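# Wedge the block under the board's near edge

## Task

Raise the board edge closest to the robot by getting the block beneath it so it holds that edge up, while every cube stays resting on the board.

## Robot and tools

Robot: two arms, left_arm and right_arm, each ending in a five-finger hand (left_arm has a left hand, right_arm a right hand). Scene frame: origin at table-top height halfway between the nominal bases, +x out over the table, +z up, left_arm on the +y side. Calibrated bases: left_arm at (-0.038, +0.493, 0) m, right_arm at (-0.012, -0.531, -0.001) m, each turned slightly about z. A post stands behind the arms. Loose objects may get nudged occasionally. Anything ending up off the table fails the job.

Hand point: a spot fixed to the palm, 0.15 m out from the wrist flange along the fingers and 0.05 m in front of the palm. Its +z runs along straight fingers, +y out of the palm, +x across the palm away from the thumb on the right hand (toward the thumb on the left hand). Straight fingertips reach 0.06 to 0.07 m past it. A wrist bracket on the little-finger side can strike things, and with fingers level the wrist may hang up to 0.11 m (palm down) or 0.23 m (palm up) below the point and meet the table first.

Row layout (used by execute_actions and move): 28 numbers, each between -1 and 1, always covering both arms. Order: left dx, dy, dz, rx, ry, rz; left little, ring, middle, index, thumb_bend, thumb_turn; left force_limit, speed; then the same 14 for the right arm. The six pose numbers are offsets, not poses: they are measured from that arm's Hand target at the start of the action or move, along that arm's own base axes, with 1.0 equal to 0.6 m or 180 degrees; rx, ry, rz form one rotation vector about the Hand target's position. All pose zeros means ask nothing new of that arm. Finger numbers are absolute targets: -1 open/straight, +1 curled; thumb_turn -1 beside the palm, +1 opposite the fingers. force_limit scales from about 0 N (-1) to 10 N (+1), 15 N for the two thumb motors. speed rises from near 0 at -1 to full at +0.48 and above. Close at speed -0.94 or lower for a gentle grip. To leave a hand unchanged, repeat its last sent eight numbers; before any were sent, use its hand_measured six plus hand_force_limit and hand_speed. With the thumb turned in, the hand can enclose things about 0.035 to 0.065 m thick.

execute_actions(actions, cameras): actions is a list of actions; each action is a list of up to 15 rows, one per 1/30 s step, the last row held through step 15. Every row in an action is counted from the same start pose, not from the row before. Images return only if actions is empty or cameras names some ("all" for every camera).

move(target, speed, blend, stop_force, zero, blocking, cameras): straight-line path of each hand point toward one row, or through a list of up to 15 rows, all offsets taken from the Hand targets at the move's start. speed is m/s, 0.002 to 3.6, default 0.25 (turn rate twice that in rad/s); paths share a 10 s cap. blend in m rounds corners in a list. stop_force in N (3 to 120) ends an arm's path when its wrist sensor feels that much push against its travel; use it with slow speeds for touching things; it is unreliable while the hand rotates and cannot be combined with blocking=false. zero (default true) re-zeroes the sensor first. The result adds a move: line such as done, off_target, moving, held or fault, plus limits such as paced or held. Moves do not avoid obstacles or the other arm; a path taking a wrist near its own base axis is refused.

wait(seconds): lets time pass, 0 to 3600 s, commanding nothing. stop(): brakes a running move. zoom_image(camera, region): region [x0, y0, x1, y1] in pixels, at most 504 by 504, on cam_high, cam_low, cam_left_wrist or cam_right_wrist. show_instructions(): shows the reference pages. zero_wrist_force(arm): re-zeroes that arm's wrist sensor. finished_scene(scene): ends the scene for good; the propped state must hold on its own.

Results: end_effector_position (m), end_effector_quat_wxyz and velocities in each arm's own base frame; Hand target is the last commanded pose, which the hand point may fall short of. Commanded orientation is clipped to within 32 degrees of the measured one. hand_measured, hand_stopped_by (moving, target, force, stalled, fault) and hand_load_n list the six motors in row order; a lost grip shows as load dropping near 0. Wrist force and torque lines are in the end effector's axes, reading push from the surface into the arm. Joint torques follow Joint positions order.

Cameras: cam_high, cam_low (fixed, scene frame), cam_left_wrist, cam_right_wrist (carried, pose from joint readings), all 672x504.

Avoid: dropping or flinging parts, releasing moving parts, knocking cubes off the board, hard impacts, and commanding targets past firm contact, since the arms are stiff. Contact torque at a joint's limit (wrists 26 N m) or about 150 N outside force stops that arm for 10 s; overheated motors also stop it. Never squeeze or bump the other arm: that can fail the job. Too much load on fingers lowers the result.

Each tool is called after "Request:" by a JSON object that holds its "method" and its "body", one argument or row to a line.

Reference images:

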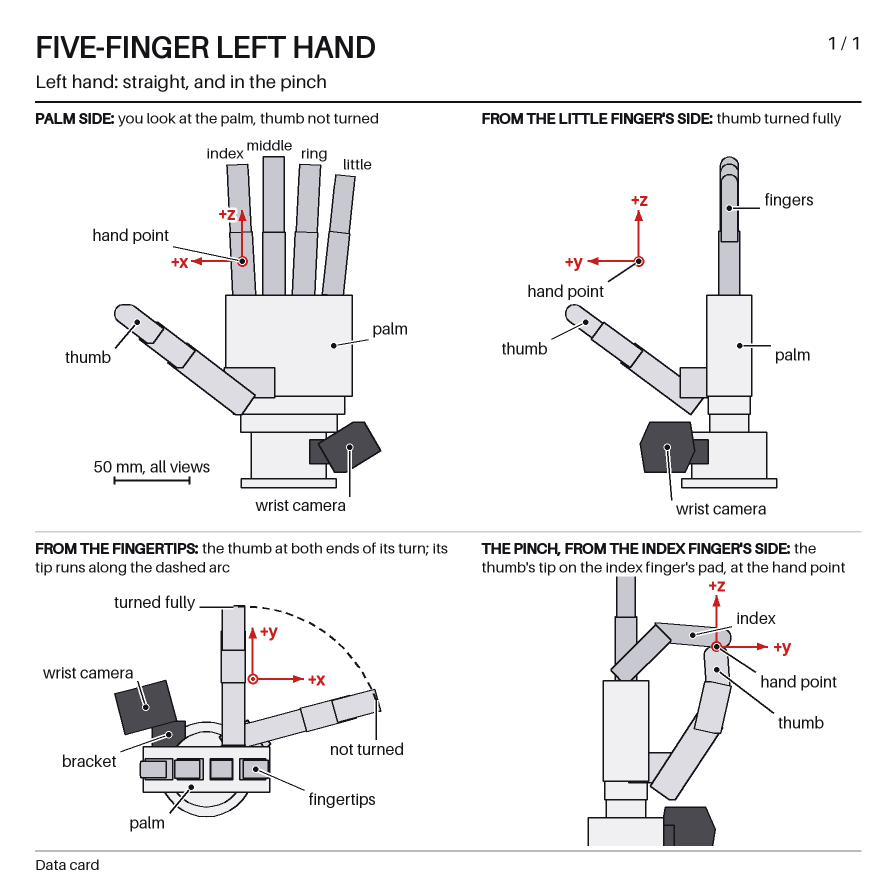

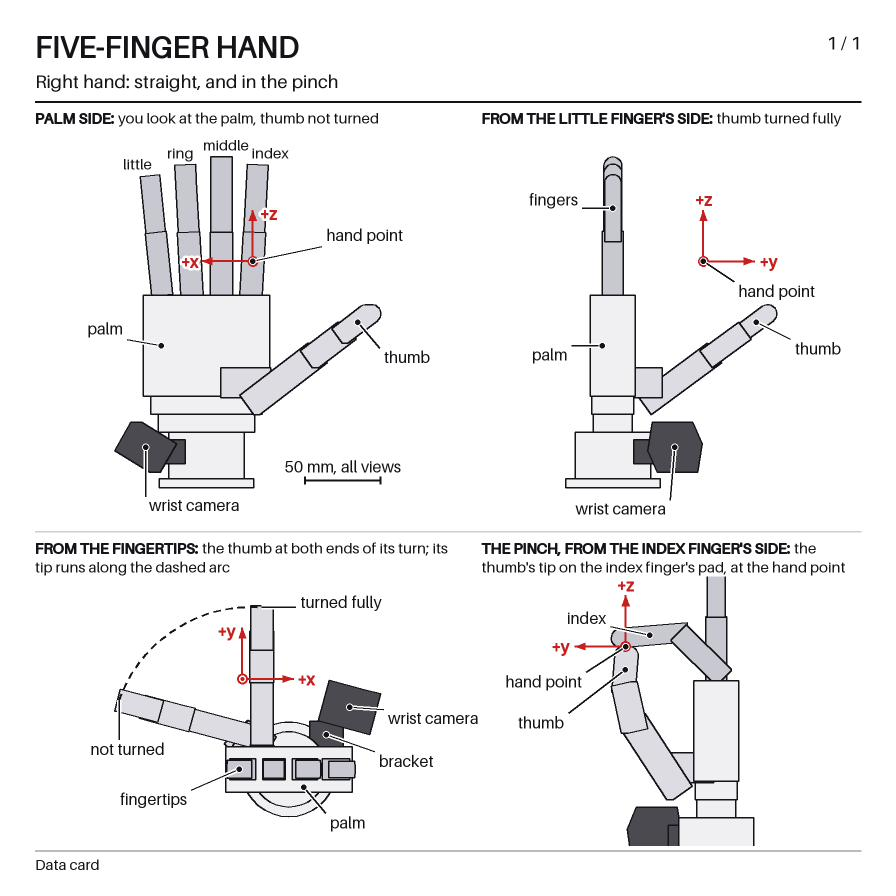

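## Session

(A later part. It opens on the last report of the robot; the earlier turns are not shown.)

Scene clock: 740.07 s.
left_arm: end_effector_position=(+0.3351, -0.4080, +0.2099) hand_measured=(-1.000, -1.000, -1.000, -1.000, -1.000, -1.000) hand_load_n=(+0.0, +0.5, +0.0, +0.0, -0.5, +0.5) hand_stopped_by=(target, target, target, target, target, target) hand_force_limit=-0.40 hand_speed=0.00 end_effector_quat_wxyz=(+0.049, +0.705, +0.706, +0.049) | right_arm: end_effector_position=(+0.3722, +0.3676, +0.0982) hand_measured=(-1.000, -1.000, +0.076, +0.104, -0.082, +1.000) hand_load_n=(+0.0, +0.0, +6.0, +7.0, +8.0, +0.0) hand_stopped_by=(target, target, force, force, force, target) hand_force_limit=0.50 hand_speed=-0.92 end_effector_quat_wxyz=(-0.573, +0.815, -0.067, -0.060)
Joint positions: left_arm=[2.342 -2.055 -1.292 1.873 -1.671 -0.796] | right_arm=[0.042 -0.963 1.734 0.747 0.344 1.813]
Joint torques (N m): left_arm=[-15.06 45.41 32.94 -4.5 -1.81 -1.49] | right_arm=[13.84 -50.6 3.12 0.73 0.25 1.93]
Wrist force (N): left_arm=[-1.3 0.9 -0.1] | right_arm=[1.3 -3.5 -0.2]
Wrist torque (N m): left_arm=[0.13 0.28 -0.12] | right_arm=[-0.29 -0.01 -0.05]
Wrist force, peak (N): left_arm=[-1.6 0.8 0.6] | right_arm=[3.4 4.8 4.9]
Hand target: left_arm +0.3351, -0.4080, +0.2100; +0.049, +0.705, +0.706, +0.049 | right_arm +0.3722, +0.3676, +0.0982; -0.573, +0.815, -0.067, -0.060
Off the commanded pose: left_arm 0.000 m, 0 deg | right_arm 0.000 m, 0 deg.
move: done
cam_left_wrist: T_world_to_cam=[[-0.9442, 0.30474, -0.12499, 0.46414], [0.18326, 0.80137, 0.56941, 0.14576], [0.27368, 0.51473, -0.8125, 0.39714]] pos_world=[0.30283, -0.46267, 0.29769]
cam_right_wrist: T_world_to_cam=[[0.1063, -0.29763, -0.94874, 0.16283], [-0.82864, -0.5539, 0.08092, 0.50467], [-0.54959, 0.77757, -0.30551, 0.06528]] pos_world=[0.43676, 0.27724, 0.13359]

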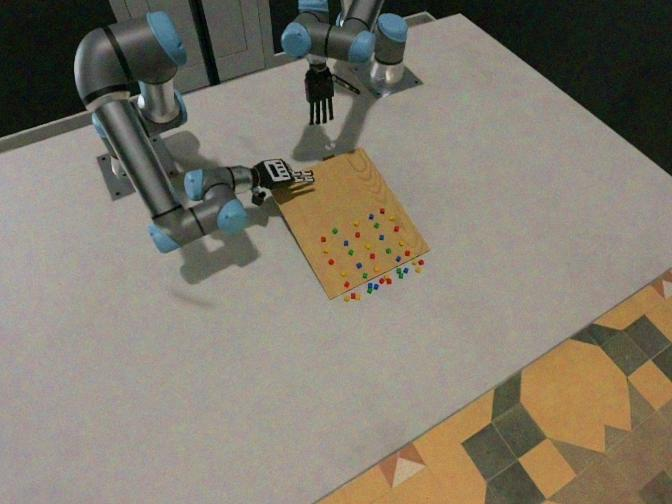

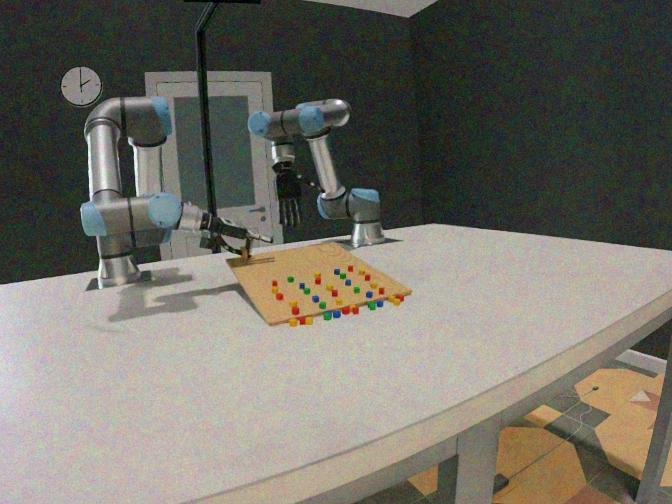

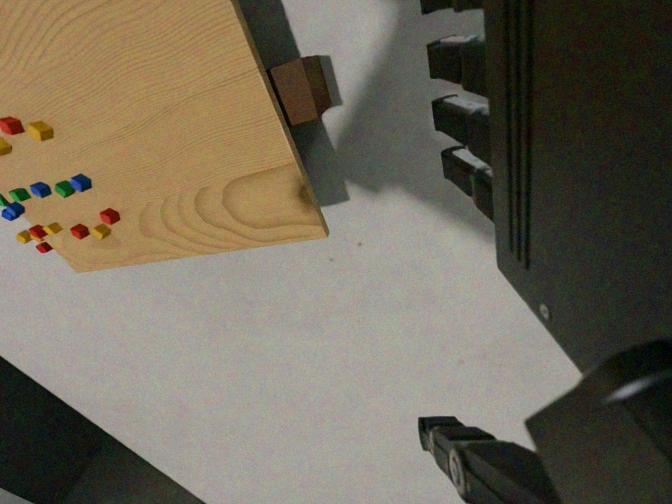

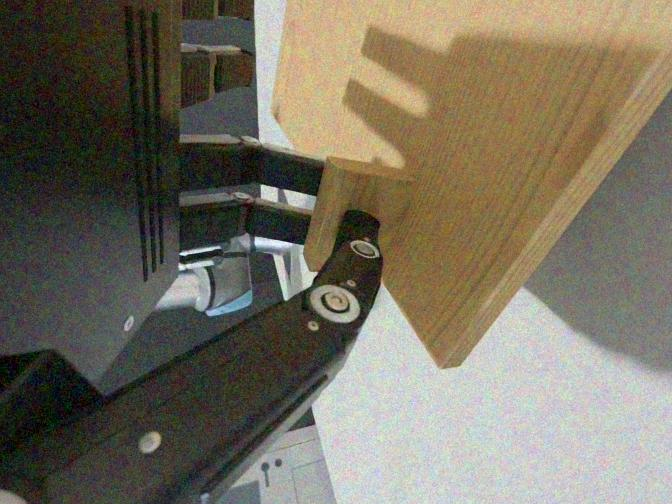

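Request:
{"method": "wait", "body": {
  "seconds": 0.1,
  "cameras": ["cam_high", "cam_low"]
}}

Request:
{"method": "zoom_image", "body": {
  "camera": "cam_low",
  "region": [220, 220, 430, 340]
}}

Request:
{"method": "zoom_image", "body": {
  "camera": "cam_high",
  "region": [290, 190, 450, 310]
}}

Scene clock: 749.67 s.
left_arm: end_effector_position=(+0.3351, -0.4080, +0.2100) hand_measured=(-1.000, -1.000, -1.000, -1.000, -1.000, -1.000) hand_load_n=(+0.0, +0.0, +0.0, +0.0, +0.0, +0.0) hand_stopped_by=(target, target, target, target, target, target) hand_force_limit=-0.40 hand_speed=0.00 end_effector_quat_wxyz=(+0.049, +0.705, +0.706, +0.049) | right_arm: end_effector_position=(+0.3722, +0.3676, +0.0982) hand_measured=(-1.000, -1.000, +0.076, +0.104, -0.082, +1.000) hand_load_n=(+0.0, +0.0, +6.0, +6.5, +8.0, +0.0) hand_stopped_by=(target, target, force, force, force, target) hand_force_limit=0.50 hand_speed=-0.92 end_effector_quat_wxyz=(-0.573, +0.815, -0.067, -0.060)
Joint positions: left_arm=[2.342 -2.055 -1.291 1.873 -1.671 -0.796] | right_arm=[0.042 -0.963 1.734 0.747 0.344 1.813]
Joint torques (N m): left_arm=[-14.75 44.96 31.68 -4.31 -1.79 -1.77] | right_arm=[13.89 -50.69 2.54 0.7 0.18 1.88]
Wrist force (N): left_arm=[-1.4 0.6 0.1] | right_arm=[1.3 -3.2 0.0]
Wrist torque (N m): left_arm=[0.08 0.30 -0.11] | right_arm=[-0.28 -0.01 -0.05]
Wrist force, peak (N): left_arm=[-1.6 1.0 -0.1] | right_arm=[1.4 -3.6 -0.5]
Hand target: left_arm +0.3351, -0.4080, +0.2100; +0.049, +0.705, +0.706, +0.049 | right_arm +0.3722, +0.3676, +0.0982; -0.573, +0.815, -0.067, -0.060
Off the commanded pose: left_arm 0.000 m, 0 deg | right_arm 0.000 m, 0 deg.
wait: 0.10 s; at rest from the start

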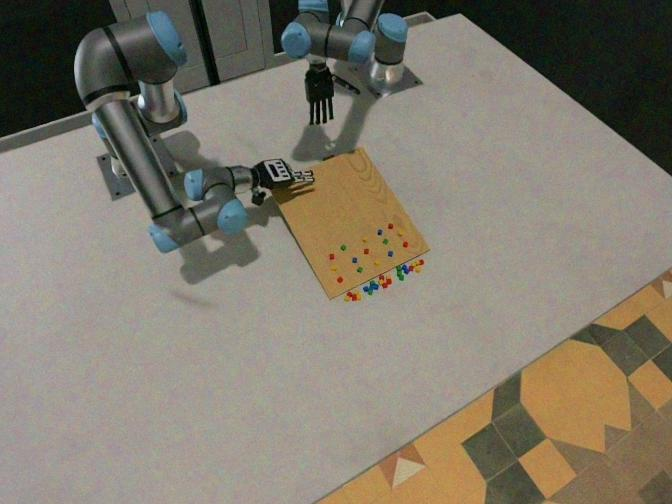

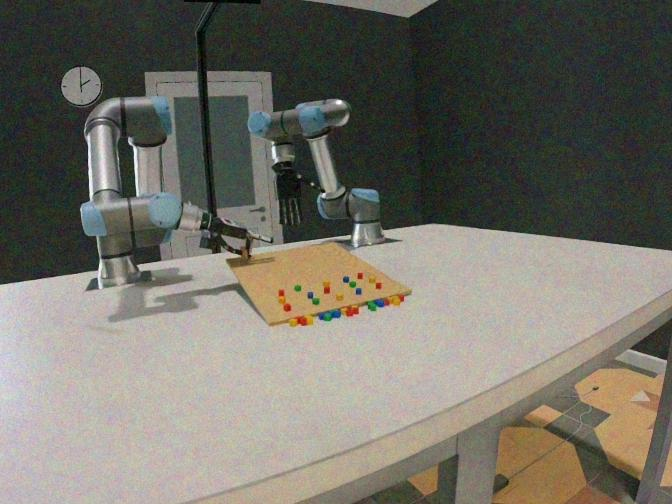

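Scaled by 2.400.

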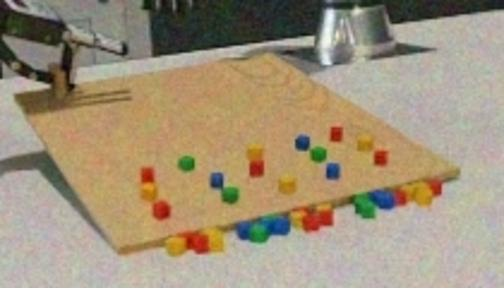

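Scaled by 3.150.

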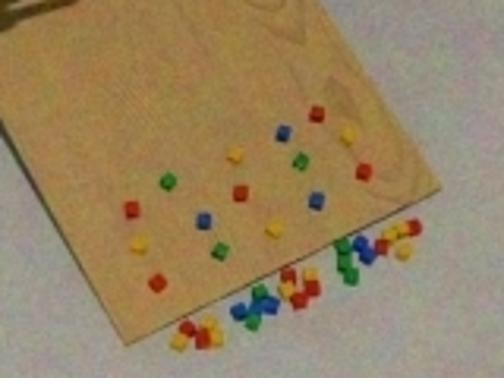

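Request:
{"method": "move", "body": {
  "target": [
    [0,0,0,0,0,0,-1,-1,-1,-1,-1,-1,-0.4,0,0,0,0.01,0,0,0,-1,-1,0.35,0.35,0.1,1,0.5,-0.92],
    [0,0,0,0,0,0,-1,-1,-1,-1,-1,-1,-0.4,0,0.078,-0.003,0.01,0,0,0,-1,-1,0.35,0.35,0.1,1,0.5,-0.92],
    [0,0,0,0,0,0,-1,-1,-1,-1,-1,-1,-0.4,0,0.06,-0.002,-0.112,-0.0022,-0.0555,0,-1,-1,0.35,0.35,0.1,1,0.5,-0.92]
  ],
  "speed": [0.08,0.06,0.06],
  "blend": [0.003,0.003,0],
  "cameras": ["cam_high", "cam_low", "cam_right_wrist", "cam_left_wrist"]
}}

Request:
{"method": "zoom_image", "body": {
  "camera": "cam_high",
  "region": [290, 190, 450, 310]
}}

Request:
{"method": "zoom_image", "body": {
  "camera": "cam_low",
  "region": [220, 220, 430, 340]
}}

Scene clock: 779.37 s.
left_arm: end_effector_position=(+0.3351, -0.4080, +0.2100) hand_measured=(-1.000, -1.000, -1.000, -1.000, -1.000, -1.000) hand_load_n=(+0.0, +0.0, +0.0, +0.0, +0.0, +0.0) hand_stopped_by=(target, target, target, target, target, target) hand_force_limit=-0.40 hand_speed=0.00 end_effector_quat_wxyz=(+0.049, +0.705, +0.706, +0.049) | right_arm: end_effector_position=(+0.4082, +0.3664, +0.0310) hand_measured=(-1.000, -1.000, +0.074, +0.104, -0.080, +1.000) hand_load_n=(+0.0, +0.0, +14.5, +11.0, -0.5, +0.0) hand_stopped_by=(target, target, force, force, force, target) hand_force_limit=0.50 hand_speed=-0.92 end_effector_quat_wxyz=(-0.573, +0.819, -0.017, +0.011)
Joint positions: left_arm=[2.342 -2.055 -1.291 1.873 -1.671 -0.796] | right_arm=[0.04 -0.873 1.718 0.508 0.358 1.803]
Joint torques (N m): left_arm=[-13.54 42.84 32.79 -4.31 -1.67 -1.64] | right_arm=[15.27 -26.13 7.65 -2.58 5.02 1.34]
Wrist force (N): left_arm=[-1.4 0.8 0.0] | right_arm=[-1.4 -27.5 -15.5]
Wrist torque (N m): left_arm=[0.12 0.29 -0.12] | right_arm=[-0.42 0.22 -0.38]
Wrist force, peak (N): left_arm=[-1.6 0.9 0.0] | right_arm=[-1.4 -27.6 -15.6]
Hand target: left_arm +0.3351, -0.4080, +0.2100; +0.049, +0.705, +0.706, +0.049 | right_arm +0.4082, +0.3664, +0.0310; -0.573, +0.819, -0.017, +0.011
Off the commanded pose: left_arm 0.000 m, 0 deg | right_arm 0.000 m, 0 deg.
move: done
cam_left_wrist: T_world_to_cam=[[-0.94421, 0.30472, -0.12497, 0.46415], [0.18324, 0.80133, 0.56947, 0.14561], [0.27367, 0.5148, -0.81246, 0.39733]] pos_world=[0.30283, -0.46267, 0.2979]
cam_right_wrist: T_world_to_cam=[[0.26905, -0.3041, -0.91386, 0.02971], [-0.83043, -0.55386, -0.06018, 0.54433], [-0.48785, 0.77509, -0.40154, 0.04421]] pos_world=[0.46561, 0.27625, 0.07766]

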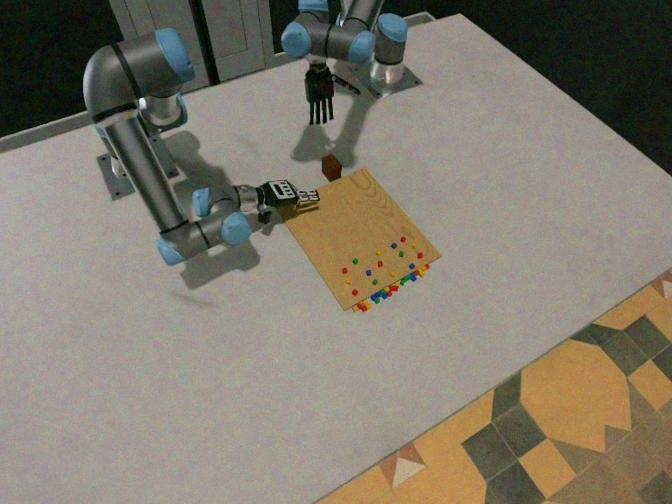

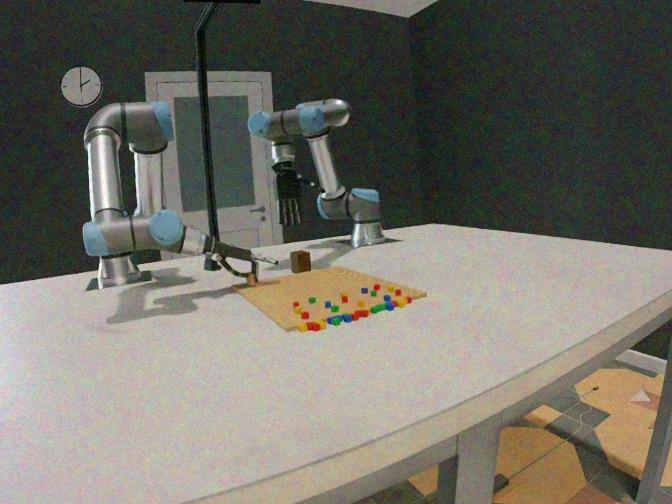

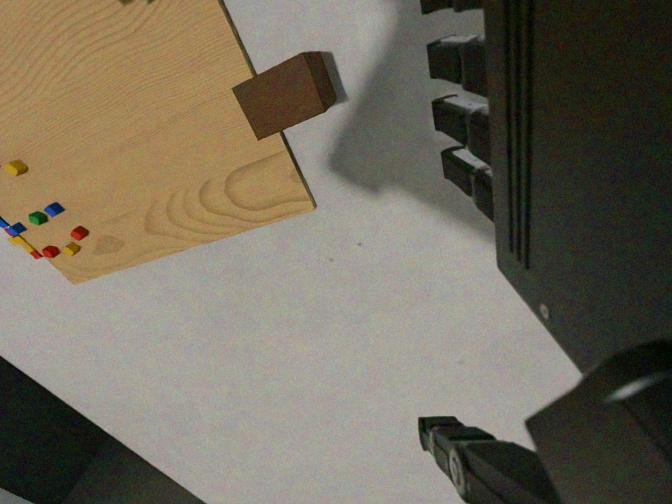

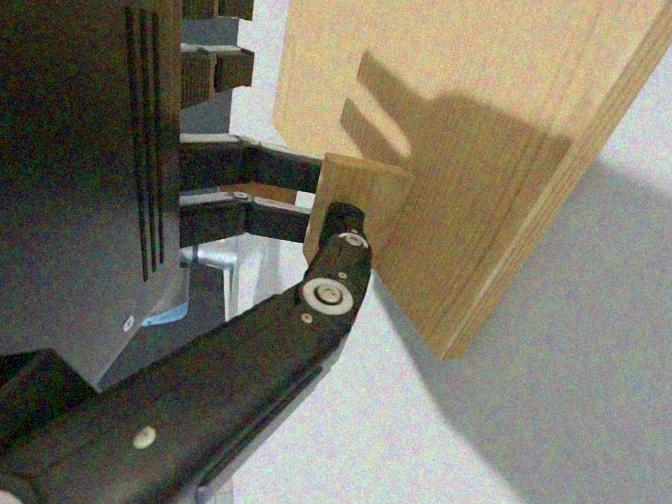

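Scaled by 3.150.

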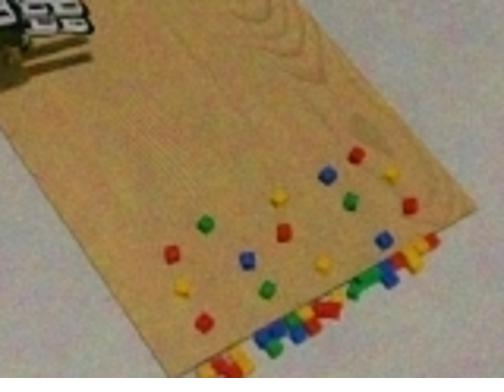

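Scaled by 2.400.

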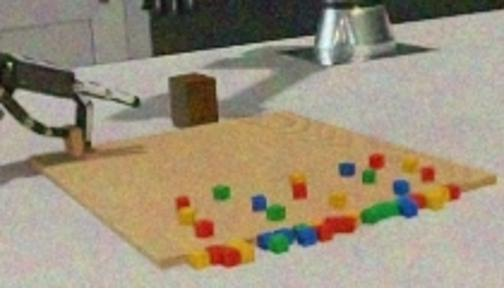

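Request:
{"method": "move", "body": {
  "target": [0,0,0,0,0,0,-1,-1,-1,-1,-1,-1,-0.4,0,0,0,0.002,0,0,0,-1,-1,0.35,0.35,0.1,1,0.5,-0.92],
  "speed": 0.02
}}

Scene clock: 831.33 s.
left_arm: end_effector_position=(+0.3351, -0.4080, +0.2100) hand_measured=(-1.000, -1.000, -1.000, -1.000, -1.000, -1.000) hand_load_n=(+0.0, +0.0, +0.0, +0.0, +0.0, +0.0) hand_stopped_by=(target, target, target, target, target, target) hand_force_limit=-0.40 hand_speed=0.00 end_effector_quat_wxyz=(+0.049, +0.705, +0.706, +0.049) | right_arm: end_effector_position=(+0.4081, +0.3664, +0.0321) hand_measured=(-1.000, -1.000, +0.074, +0.104, -0.080, +1.000) hand_load_n=(+0.0, +0.0, +15.0, +11.5, +0.0, +0.0) hand_stopped_by=(target, target, force, force, force, target) hand_force_limit=0.50 hand_speed=-0.92 end_effector_quat_wxyz=(-0.573, +0.819, -0.017, +0.011)
Joint positions: left_arm=[2.342 -2.055 -1.291 1.873 -1.671 -0.796] | right_arm=[0.04 -0.875 1.718 0.51 0.358 1.803]
Joint torques (N m): left_arm=[-14.12 40.46 32.73 -4.63 -1.81 -1.62] | right_arm=[9.75 -55.16 -21.12 4.02 -3.09 1.61]
Wrist force (N): left_arm=[-1.4 0.7 0.0] | right_arm=[1.7 1.4 5.0]
Wrist torque (N m): left_arm=[0.10 0.29 -0.12] | right_arm=[-0.17 -0.32 0.07]
Wrist force, peak (N): left_arm=[-1.6 0.9 -0.3] | right_arm=[-1.1 -27.9 -16.0]
Hand target: left_arm +0.3351, -0.4080, +0.2100; +0.049, +0.705, +0.706, +0.049 | right_arm +0.4082, +0.3664, +0.0322; -0.573, +0.819, -0.017, +0.011
Off the commanded pose: left_arm 0.000 m, 0 deg | right_arm 0.000 m, 0 deg.
move: done

Request:
{"method": "wait", "body": {
  "seconds": 0.1,
  "cameras": ["cam_left_wrist"]
}}

Request:
{"method": "zoom_image", "body": {
  "camera": "cam_left_wrist",
  "region": [200, 20, 360, 180]
}}

Scene clock: 886.67 s.
left_arm: end_effector_position=(+0.3351, -0.4080, +0.2100) hand_measured=(-1.000, -1.000, -1.000, -1.000, -1.000, -1.000) hand_load_n=(+0.0, +0.0, +0.0, +0.0, +0.0, +0.0) hand_stopped_by=(target, target, target, target, target, target) hand_force_limit=-0.40 hand_speed=0.00 end_effector_quat_wxyz=(+0.049, +0.705, +0.706, +0.049) | right_arm: end_effector_position=(+0.4082, +0.3664, +0.0322) hand_measured=(-1.000, -1.000, +0.074, +0.104, -0.080, +1.000) hand_load_n=(+0.0, +0.0, +14.5, +11.0, +0.0, +0.0) hand_stopped_by=(target, target, force, force, force, target) hand_force_limit=0.50 hand_speed=-0.92 end_effector_quat_wxyz=(-0.573, +0.819, -0.017, +0.011)
Joint positions: left_arm=[2.342 -2.055 -1.291 1.873 -1.671 -0.796] | right_arm=[0.04 -0.875 1.718 0.51 0.358 1.803]
Joint torques (N m): left_arm=[-15.13 37.84 31.77 -4.39 -1.74 -1.53] | right_arm=[-14.61 -56.12 -28 1.22 -2.33 0.31]
Wrist force (N): left_arm=[-1.4 0.7 -0.3] | right_arm=[-0.2 1.7 4.0]
Wrist torque (N m): left_arm=[0.11 0.28 -0.12] | right_arm=[-0.13 -0.18 0.04]
Wrist force, peak (N): left_arm=[-1.6 0.8 -0.1] | right_arm=[1.7 1.2 5.2]
Hand target: left_arm +0.3351, -0.4080, +0.2100; +0.049, +0.705, +0.706, +0.049 | right_arm +0.4082, +0.3664, +0.0322; -0.573, +0.819, -0.017, +0.011
Off the commanded pose: left_arm 0.000 m, 0 deg | right_arm 0.000 m, 0 deg.
wait: 0.10 s; at rest from the start
cam_left_wrist: T_world_to_cam=[[-0.94421, 0.30472, -0.12497, 0.46415], [0.18324, 0.80133, 0.56947, 0.14561], [0.27367, 0.5148, -0.81246, 0.39733]] pos_world=[0.30283, -0.46267, 0.2979]

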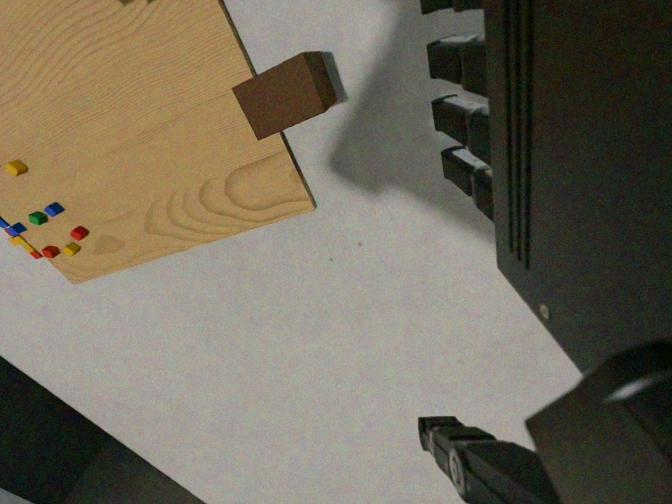

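Scaled by 3.150.

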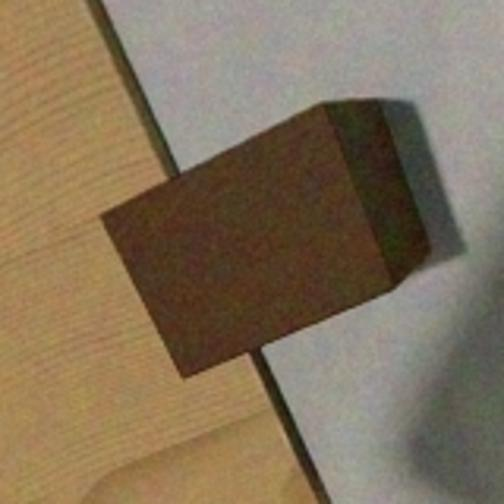

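Request:
{"method": "execute_actions", "body": {
  "actions": []
}}

Scene clock: 927.03 s.
left_arm: end_effector_position=(+0.3351, -0.4080, +0.2100) hand_measured=(-1.000, -1.000, -1.000, -1.000, -1.000, -1.000) hand_load_n=(+0.0, +0.0, +0.0, +0.0, +0.0, +0.0) hand_stopped_by=(target, target, target, target, target, target) hand_force_limit=-0.40 hand_speed=0.00 end_effector_quat_wxyz=(+0.049, +0.705, +0.706, +0.049) | right_arm: end_effector_position=(+0.4082, +0.3664, +0.0322) hand_measured=(-1.000, -1.000, +0.074, +0.104, -0.080, +1.000) hand_load_n=(+0.0, +0.0, +14.5, +11.0, +0.0, +0.0) hand_stopped_by=(target, target, force, force, force, target) hand_force_limit=0.50 hand_speed=-0.92 end_effector_quat_wxyz=(-0.573, +0.819, -0.017, +0.011)
Joint positions: left_arm=[2.342 -2.055 -1.291 1.873 -1.671 -0.796] | right_arm=[0.04 -0.875 1.718 0.51 0.358 1.803]
Joint velocities: within noise
Joint torques (N m): left_arm=[-13.49 35.16 32.13 -4.38 -1.67 -1.82] | right_arm=[-14.42 -54.97 -27.83 1.16 -1.65 -0.83]
Wrist force (N): left_arm=[-1.3 0.8 0.1] | right_arm=[0.2 1.6 4.3]
Wrist torque (N m): left_arm=[0.11 0.28 -0.12] | right_arm=[-0.16 -0.24 0.05]
Wrist force, peak (N): left_arm=[-1.7 0.8 -0.2] | right_arm=[-0.1 2.0 4.4]
Hand target: left_arm +0.3351, -0.4080, +0.2100; +0.049, +0.705, +0.706, +0.049 | right_arm +0.4082, +0.3664, +0.0322; -0.573, +0.819, -0.017, +0.011
Off the commanded pose: left_arm 0.000 m, 0 deg | right_arm 0.000 m, 0 deg.
camera_calibration:
cam_left_wrist: T_world_to_cam=[[-0.94421, 0.30472, -0.12497, 0.46415], [0.18324, 0.80133, 0.56947, 0.14561], [0.27367, 0.5148, -0.81246, 0.39733]] pos_world=[0.30283, -0.46267, 0.2979]
cam_right_wrist: T_world_to_cam=[[0.26918, -0.30414, -0.91381, 0.03075], [-0.83044, -0.55383, -0.0603, 0.54441], [-0.48775, 0.7751, -0.40165, 0.04465]] pos_world=[0.46561, 0.27625, 0.07886]

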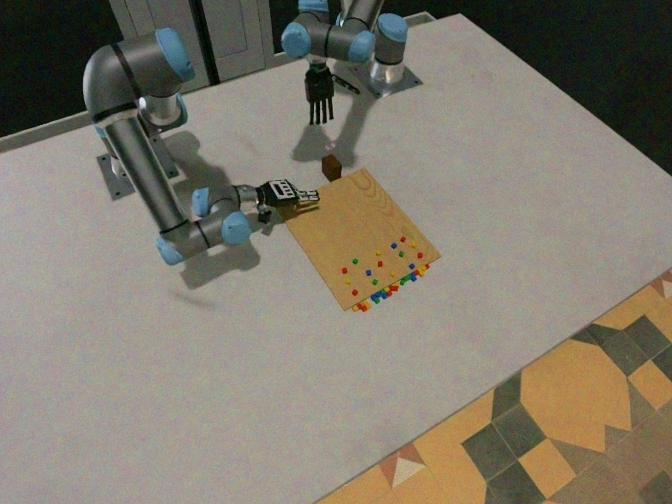

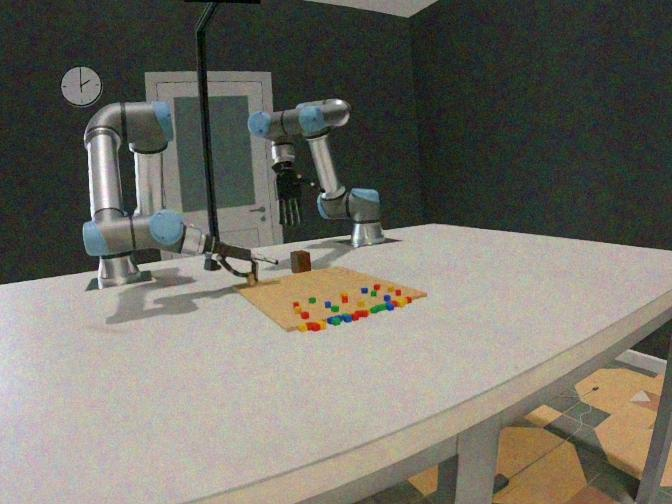

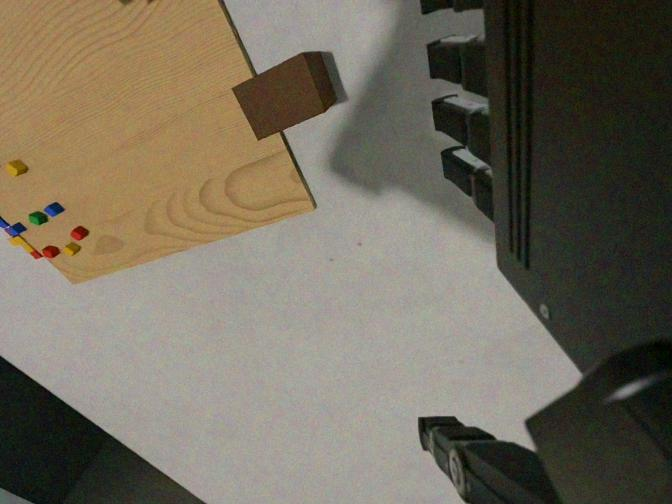

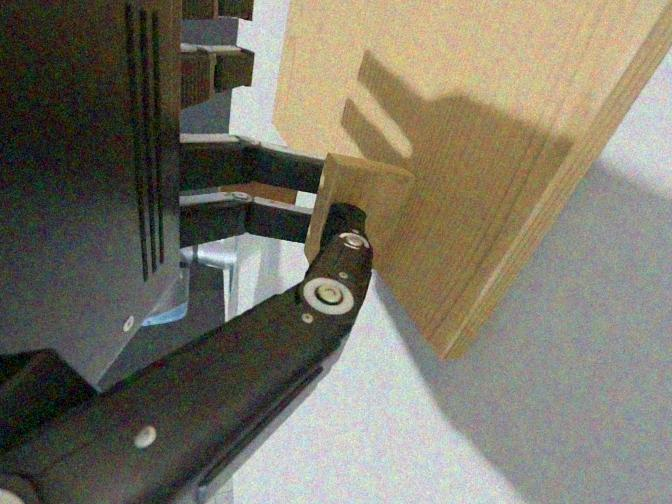

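Request:
{"method": "zoom_image", "body": {
  "camera": "cam_high",
  "region": [320, 220, 450, 330]
}}

Request:
{"method": "zoom_image", "body": {
  "camera": "cam_low",
  "region": [280, 270, 440, 340]
}}

Request:
{"method": "zoom_image", "body": {
  "camera": "cam_left_wrist",
  "region": [200, 20, 360, 180]
}}

Scaled by 3.877.

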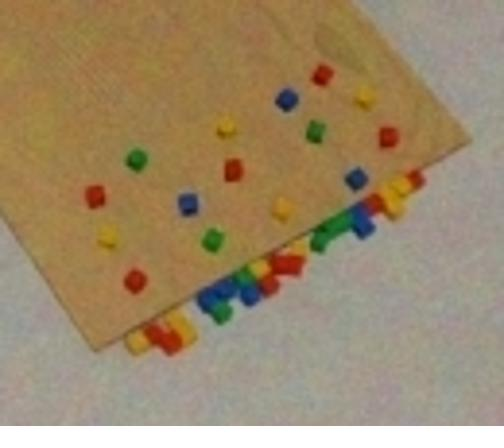

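Scaled by 3.150.

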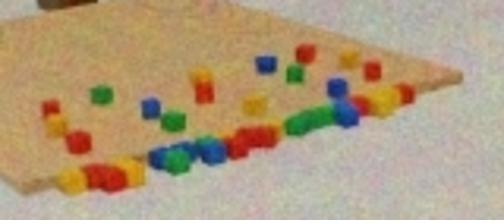

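Scaled by 3.150.

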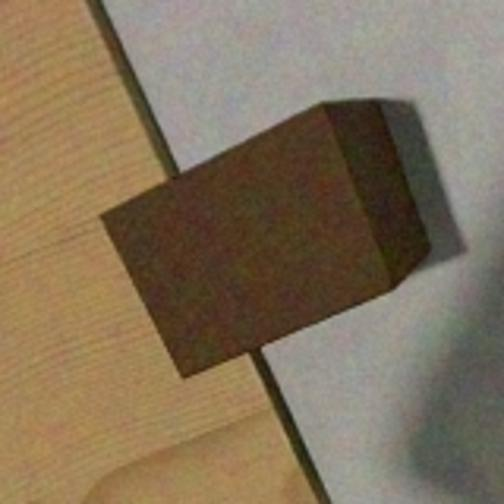

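Request:
{"method": "move", "body": {
  "target": [
    [0,0,0,-0.2298,0.2298,0.4608,-1,-1,-0.7,-0.7,-1,1,-0.4,0,0,0,0,0,0,0,-1,-1,0.35,0.35,0.1,1,0.5,-0.92],
    [0.056,-0.0833,-0.1333,-0.2298,0.2298,0.4608,-1,-1,-0.7,-0.7,-1,1,-0.4,0,0,0,0,0,0,0,-1,-1,0.35,0.35,0.1,1,0.5,-0.92]
  ],
  "speed": [0.4,0.15],
  "cameras": ["cam_left_wrist","cam_low"]
}}

Scene clock: 1019.83 s.
left_arm: end_effector_position=(+0.3686, -0.4579, +0.1301) hand_measured=(-1.000, -1.000, -0.700, -0.700, -1.000, +1.000) hand_load_n=(+0.0, +0.0, +0.0, +0.0, +0.0, +0.0) hand_stopped_by=(target, target, target, target, target, target) hand_force_limit=-0.40 hand_speed=0.00 end_effector_quat_wxyz=(+0.000, -0.001, +0.924, -0.383) | right_arm: end_effector_position=(+0.4082, +0.3664, +0.0322) hand_measured=(-1.000, -1.000, +0.074, +0.104, -0.080, +1.000) hand_load_n=(+0.0, +0.0, +14.5, +11.5, +0.0, +0.0) hand_stopped_by=(target, target, force, force, force, target) hand_force_limit=0.50 hand_speed=-0.92 end_effector_quat_wxyz=(-0.573, +0.819, -0.017, +0.011)
Joint positions: left_arm=[2.723 -2.119 -1.382 2.317 -0.868 -2.133] | right_arm=[0.04 -0.875 1.718 0.51 0.358 1.803]
Joint torques (N m): left_arm=[-14.13 33.94 31.17 0.05 -0.86 -1.24] | right_arm=[-14.08 -53.43 -28.05 2.31 -1.09 -1.66]
Wrist force (N): left_arm=[-0.7 1.0 -0.8] | right_arm=[0.0 1.7 4.3]
Wrist torque (N m): left_arm=[0.22 0.18 -0.23] | right_arm=[-0.16 -0.20 0.04]
Wrist force, peak (N): left_arm=[-1.4 1.3 -0.9] | right_arm=[0.2 2.1 4.6]
Hand target: left_arm +0.3687, -0.4580, +0.1300; +0.000, -0.001, +0.924, -0.383 | right_arm +0.4082, +0.3664, +0.0322; -0.573, +0.819, -0.017, +0.011
Off the commanded pose: left_arm 0.000 m, 0 deg | right_arm 0.000 m, 0 deg.
move: done
cam_left_wrist: T_world_to_cam=[[-0.30467, -0.6679, 0.67903, -0.28469], [-0.80139, 0.56504, 0.19621, 0.52826], [-0.51473, -0.48439, -0.7074, 0.16836]] pos_world=[0.42327, -0.40708, 0.20876]
Images, in order (width x height): cam_low 672x504, cam_left_wrist 672x504.

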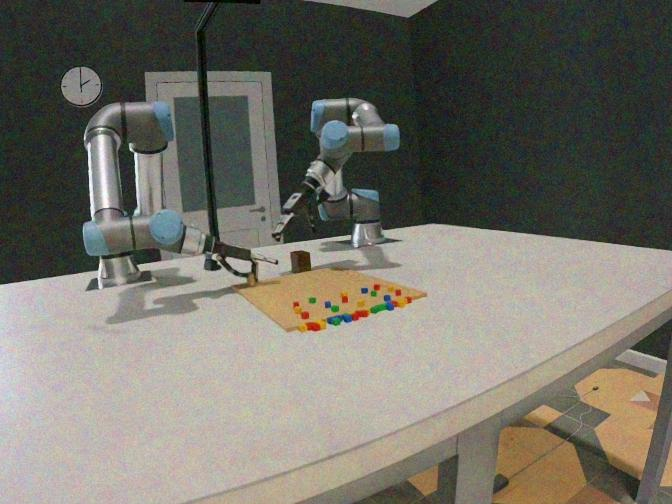

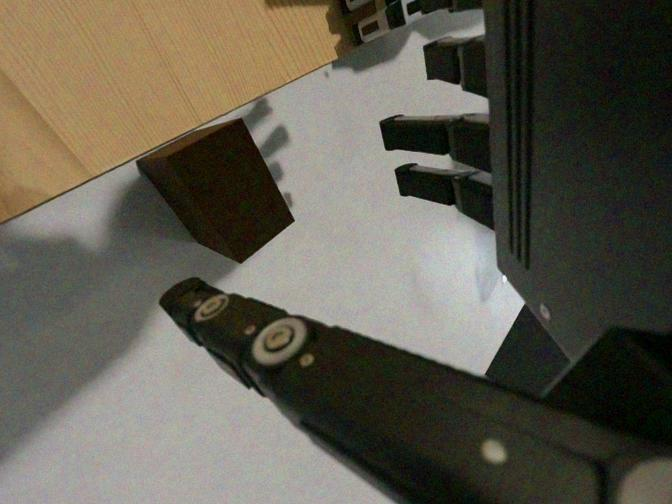

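Request:
{"method": "zoom_image", "body": {
  "camera": "cam_left_wrist",
  "region": [120, 90, 320, 290]
}}

Scaled by 2.520.

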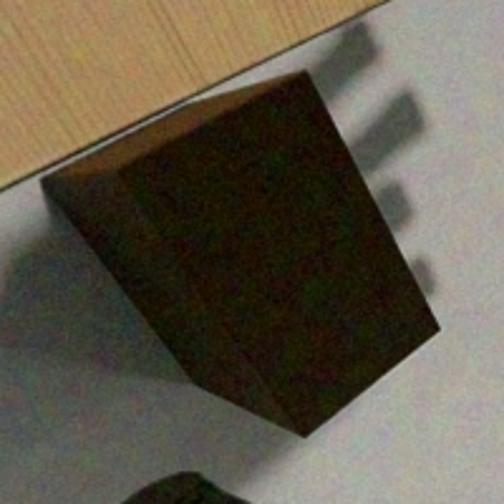

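Request:
{"method": "move", "body": {
  "target": [
    [0.0018,-0.0075,-0.05,0,0,0.0194,-1,-1,-0.7,-0.7,-1,1,-0.4,0,0,0,0,0,0,0,-1,-1,0.35,0.35,0.1,1,0.5,-0.92],
    [0.0018,-0.0075,-0.1467,0,0,0.0194,-1,-1,-0.7,-0.7,-1,1,-0.4,0,0,0,0,0,0,0,-1,-1,0.35,0.35,0.1,1,0.5,-0.92]
  ],
  "speed": [0.1,0.06],
  "cameras": ["cam_left_wrist"]
}}

Scene clock: 1038.30 s.
left_arm: end_effector_position=(+0.3698, -0.4625, +0.0421) hand_measured=(-1.000, -1.000, -0.700, -0.700, -1.000, +1.000) hand_load_n=(+0.0, +0.0, +0.0, +0.0, +0.0, +0.0) hand_stopped_by=(target, target, target, target, target, target) hand_force_limit=-0.40 hand_speed=0.00 end_effector_quat_wxyz=(+0.012, -0.029, +0.923, -0.383) | right_arm: end_effector_position=(+0.4082, +0.3664, +0.0322) hand_measured=(-1.000, -1.000, +0.074, +0.104, -0.080, +1.000) hand_load_n=(+0.0, +0.0, +14.5, +11.5, +0.0, +0.0) hand_stopped_by=(target, target, force, force, force, target) hand_force_limit=0.50 hand_speed=-0.92 end_effector_quat_wxyz=(-0.573, +0.819, -0.017, +0.011)
Joint positions: left_arm=[2.712 -2.193 -1.495 2.558 -0.897 -2.219] | right_arm=[0.04 -0.875 1.718 0.51 0.358 1.803]
Joint torques (N m): left_arm=[-14.68 34.55 0.62 0.39 -0.79 -1.54] | right_arm=[-13.87 -51.39 -28.25 3.76 -1.09 -1.72]
Wrist force (N): left_arm=[-0.9 1.1 -0.7] | right_arm=[0.1 2.0 4.5]
Wrist torque (N m): left_arm=[0.23 0.22 -0.25] | right_arm=[-0.13 -0.23 0.05]
Wrist force, peak (N): left_arm=[-1.4 1.3 -0.6] | right_arm=[0.0 2.0 4.7]
Hand target: left_arm +0.3697, -0.4625, +0.0420; +0.011, -0.029, +0.923, -0.383 | right_arm +0.4082, +0.3664, +0.0322; -0.573, +0.819, -0.017, +0.011
Off the commanded pose: left_arm 0.000 m, 0 deg | right_arm 0.000 m, 0 deg.
move: done
cam_left_wrist: T_world_to_cam=[[-0.26333, -0.68526, 0.67903, -0.25092], [-0.83432, 0.51514, 0.19631, 0.5381], [-0.48432, -0.51484, -0.70738, 0.07918]] pos_world=[0.42123, -0.40837, 0.12076]

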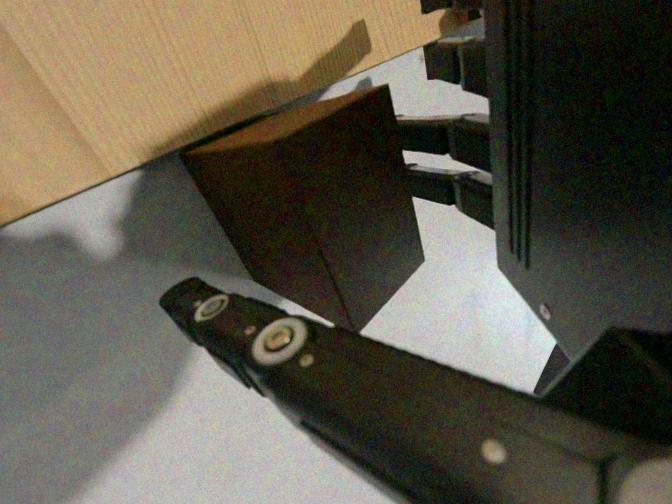

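Request:
{"method": "move", "body": {
  "target": [0,0,0,0,0,0,-1,-1,-0.1,-0.1,-0.3,1,-0.3,-0.9,0,0,0,0,0,0,-1,-1,0.35,0.35,0.1,1,0.5,-0.92]
}}

Request:
{"method": "move", "body": {
  "target": [0,0,0,0,0,0,-1,-1,0.15,0.15,-0.1,1,-0.4,-0.9,0,0,0,0,0,0,-1,-1,0.35,0.35,0.1,1,0.5,-0.92],
  "cameras": ["cam_left_wrist"]
}}

Scene clock: 1045.93 s.
left_arm: end_effector_position=(+0.3697, -0.4625, +0.0420) hand_measured=(-1.000, -1.000, -0.100, -0.100, -0.520, +1.000) hand_load_n=(+0.0, +0.0, +5.0, +0.0, +5.5, +1.0) hand_stopped_by=(target, target, target, target, force, target) hand_force_limit=-0.30 hand_speed=-0.90 end_effector_quat_wxyz=(+0.011, -0.029, +0.923, -0.383) | right_arm: end_effector_position=(+0.4082, +0.3664, +0.0322) hand_measured=(-1.000, -1.000, +0.074, +0.104, -0.080, +1.000) hand_load_n=(+0.0, +0.0, +14.5, +11.5, +0.0, +0.0) hand_stopped_by=(target, target, force, force, force, target) hand_force_limit=0.50 hand_speed=-0.92 end_effector_quat_wxyz=(-0.573, +0.819, -0.017, +0.011)
Joint positions: left_arm=[2.712 -2.193 -1.495 2.558 -0.897 -2.219] | right_arm=[0.04 -0.875 1.718 0.51 0.358 1.803]
Joint torques (N m): left_arm=[-13.22 35.62 2.59 0.11 -0.65 -1.58] | right_arm=[-13.15 -48.96 -27.54 3.78 -1.15 -1.73]
Wrist force (N): left_arm=[-0.8 -2.1 -4.9] | right_arm=[0.0 1.7 4.5]
Wrist torque (N m): left_arm=[0.15 0.13 -0.19] | right_arm=[-0.15 -0.21 0.04]
Wrist force, peak (N): left_arm=[-0.9 -2.2 -5.0] | right_arm=[-0.1 2.0 4.8]
Hand target: left_arm +0.3697, -0.4625, +0.0420; +0.011, -0.029, +0.923, -0.383 | right_arm +0.4082, +0.3664, +0.0322; -0.573, +0.819, -0.017, +0.011
Off the commanded pose: left_arm 0.000 m, 0 deg | right_arm 0.000 m, 0 deg.
move: done

Scene clock: 1046.43 s.
left_arm: end_effector_position=(+0.3697, -0.4625, +0.0420) hand_measured=(-1.000, -1.000, -0.100, -0.074, -0.520, +1.000) hand_load_n=(+0.0, +0.0, +4.0, +3.5, +6.0, +0.0) hand_stopped_by=(target, target, force, force, force, target) hand_force_limit=-0.40 hand_speed=-0.90 end_effector_quat_wxyz=(+0.011, -0.029, +0.923, -0.383) | right_arm: end_effector_position=(+0.4082, +0.3664, +0.0322) hand_measured=(-1.000, -1.000, +0.074, +0.104, -0.080, +1.000) hand_load_n=(+0.0, +0.0, +14.5, +11.5, +0.0, +0.0) hand_stopped_by=(target, target, force, force, force, target) hand_force_limit=0.50 hand_speed=-0.92 end_effector_quat_wxyz=(-0.573, +0.819, -0.017, +0.011)
Joint positions: left_arm=[2.712 -2.193 -1.495 2.558 -0.897 -2.219] | right_arm=[0.04 -0.875 1.718 0.51 0.358 1.803]
Joint torques (N m): left_arm=[-14.26 36.22 2.67 -0.15 -0.82 -1.54] | right_arm=[-13.39 -48.98 -27.77 3.72 -1.15 -1.73]
Wrist force (N): left_arm=[-1.2 0.0 -1.7] | right_arm=[-0.1 2.0 4.4]
Wrist torque (N m): left_arm=[0.23 0.22 -0.23] | right_arm=[-0.12 -0.19 0.05]
Wrist force, peak (N): left_arm=[-1.0 -2.0 -4.6] | right_arm=[0.0 1.7 4.8]
Hand target: left_arm +0.3697, -0.4625, +0.0420; +0.011, -0.029, +0.923, -0.383 | right_arm +0.4082, +0.3664, +0.0322; -0.573, +0.819, -0.017, +0.011
Off the commanded pose: left_arm 0.000 m, 0 deg | right_arm 0.000 m, 0 deg.
move: done
cam_left_wrist: T_world_to_cam=[[-0.26339, -0.68522, 0.67904, -0.25088], [-0.8343, 0.51519, 0.19626, 0.53819], [-0.48432, -0.51484, -0.70738, 0.07906]] pos_world=[0.42123, -0.40847, 0.12066]

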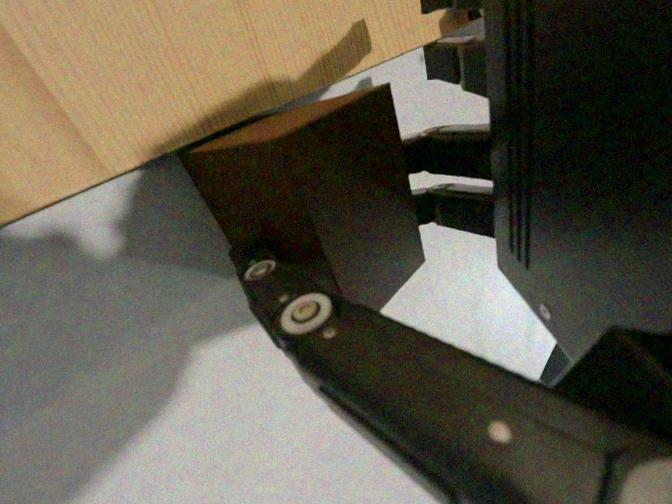

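Request:
{"method": "move", "body": {
  "target": [
    [0,0,0.02,0,0,0,-1,-1,0.15,0.15,-0.1,1,-0.4,-0.9,0,0,0,0,0,0,-1,-1,0.35,0.35,0.1,1,0.5,-0.92],
    [-0.1583,0.09,0.02,0,0,-0.0167,-1,-1,0.15,0.15,-0.1,1,-0.4,-0.9,0,0,0,0,0,0,-1,-1,0.35,0.35,0.1,1,0.5,-0.92],
    [-0.1583,0.09,0.0,0,0,-0.0167,-1,-1,0.15,0.15,-0.1,1,-0.4,-0.9,0,0,0,0,0,0,-1,-1,0.35,0.35,0.1,1,0.5,-0.92]
  ],
  "speed": [0.04,0.12,0.02],
  "cameras": ["cam_left_wrist"]
}}

Scene clock: 1090.37 s.
left_arm: end_effector_position=(+0.2748, -0.4085, +0.0421) hand_measured=(-1.000, -1.000, -0.100, -0.074, -0.520, +1.000) hand_load_n=(+0.5, +0.0, +5.0, +3.5, +6.0, +0.0) hand_stopped_by=(target, target, force, force, force, target) hand_force_limit=-0.40 hand_speed=-0.90 end_effector_quat_wxyz=(+0.001, -0.004, +0.924, -0.383) | right_arm: end_effector_position=(+0.4082, +0.3664, +0.0322) hand_measured=(-1.000, -1.000, +0.074, +0.104, -0.080, +1.000) hand_load_n=(+0.0, +0.0, +14.0, +11.0, +0.0, +0.0) hand_stopped_by=(target, target, force, force, force, target) hand_force_limit=0.50 hand_speed=-0.92 end_effector_quat_wxyz=(-0.573, +0.819, -0.017, +0.011)
Joint positions: left_arm=[2.741 -2.002 -1.831 2.641 -0.864 -2.122] | right_arm=[0.04 -0.875 1.718 0.51 0.358 1.803]
Joint torques (N m): left_arm=[10.92 25.99 -0.33 0.16 2.17 0.84] | right_arm=[-12.71 -46.4 -27.99 3.86 -1.16 -1.74]
Wrist force (N): left_arm=[-0.9 1.9 -0.1] | right_arm=[0.1 1.8 4.5]
Wrist torque (N m): left_arm=[0.26 0.22 -0.33] | right_arm=[-0.14 -0.23 0.05]
Wrist force, peak (N): left_arm=[-1.8 1.9 0.3] | right_arm=[0.0 1.9 4.8]
Hand target: left_arm +0.2748, -0.4085, +0.0420; +0.001, -0.004, +0.924, -0.383 | right_arm +0.4082, +0.3664, +0.0322; -0.573, +0.819, -0.017, +0.011
Off the commanded pose: left_arm 0.000 m, 0 deg | right_arm 0.000 m, 0 deg.
move: done
cam_left_wrist: T_world_to_cam=[[-0.29904, -0.67044, 0.67903, -0.22308], [-0.80611, 0.55829, 0.19622, 0.44096], [-0.51065, -0.48869, -0.7074, 0.07888]] pos_world=[0.32903, -0.3572, 0.12076]

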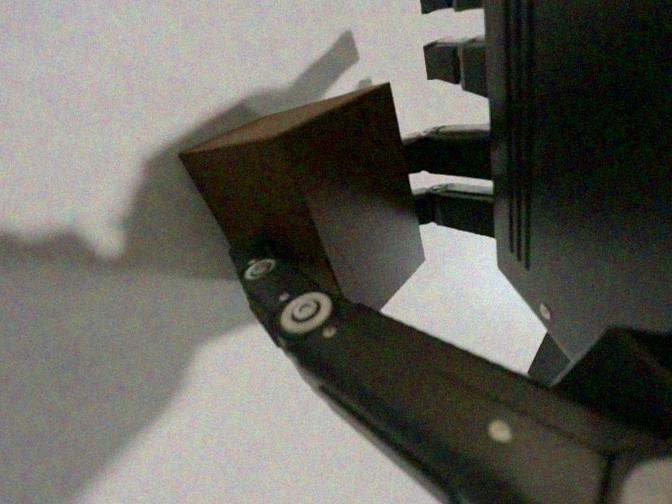

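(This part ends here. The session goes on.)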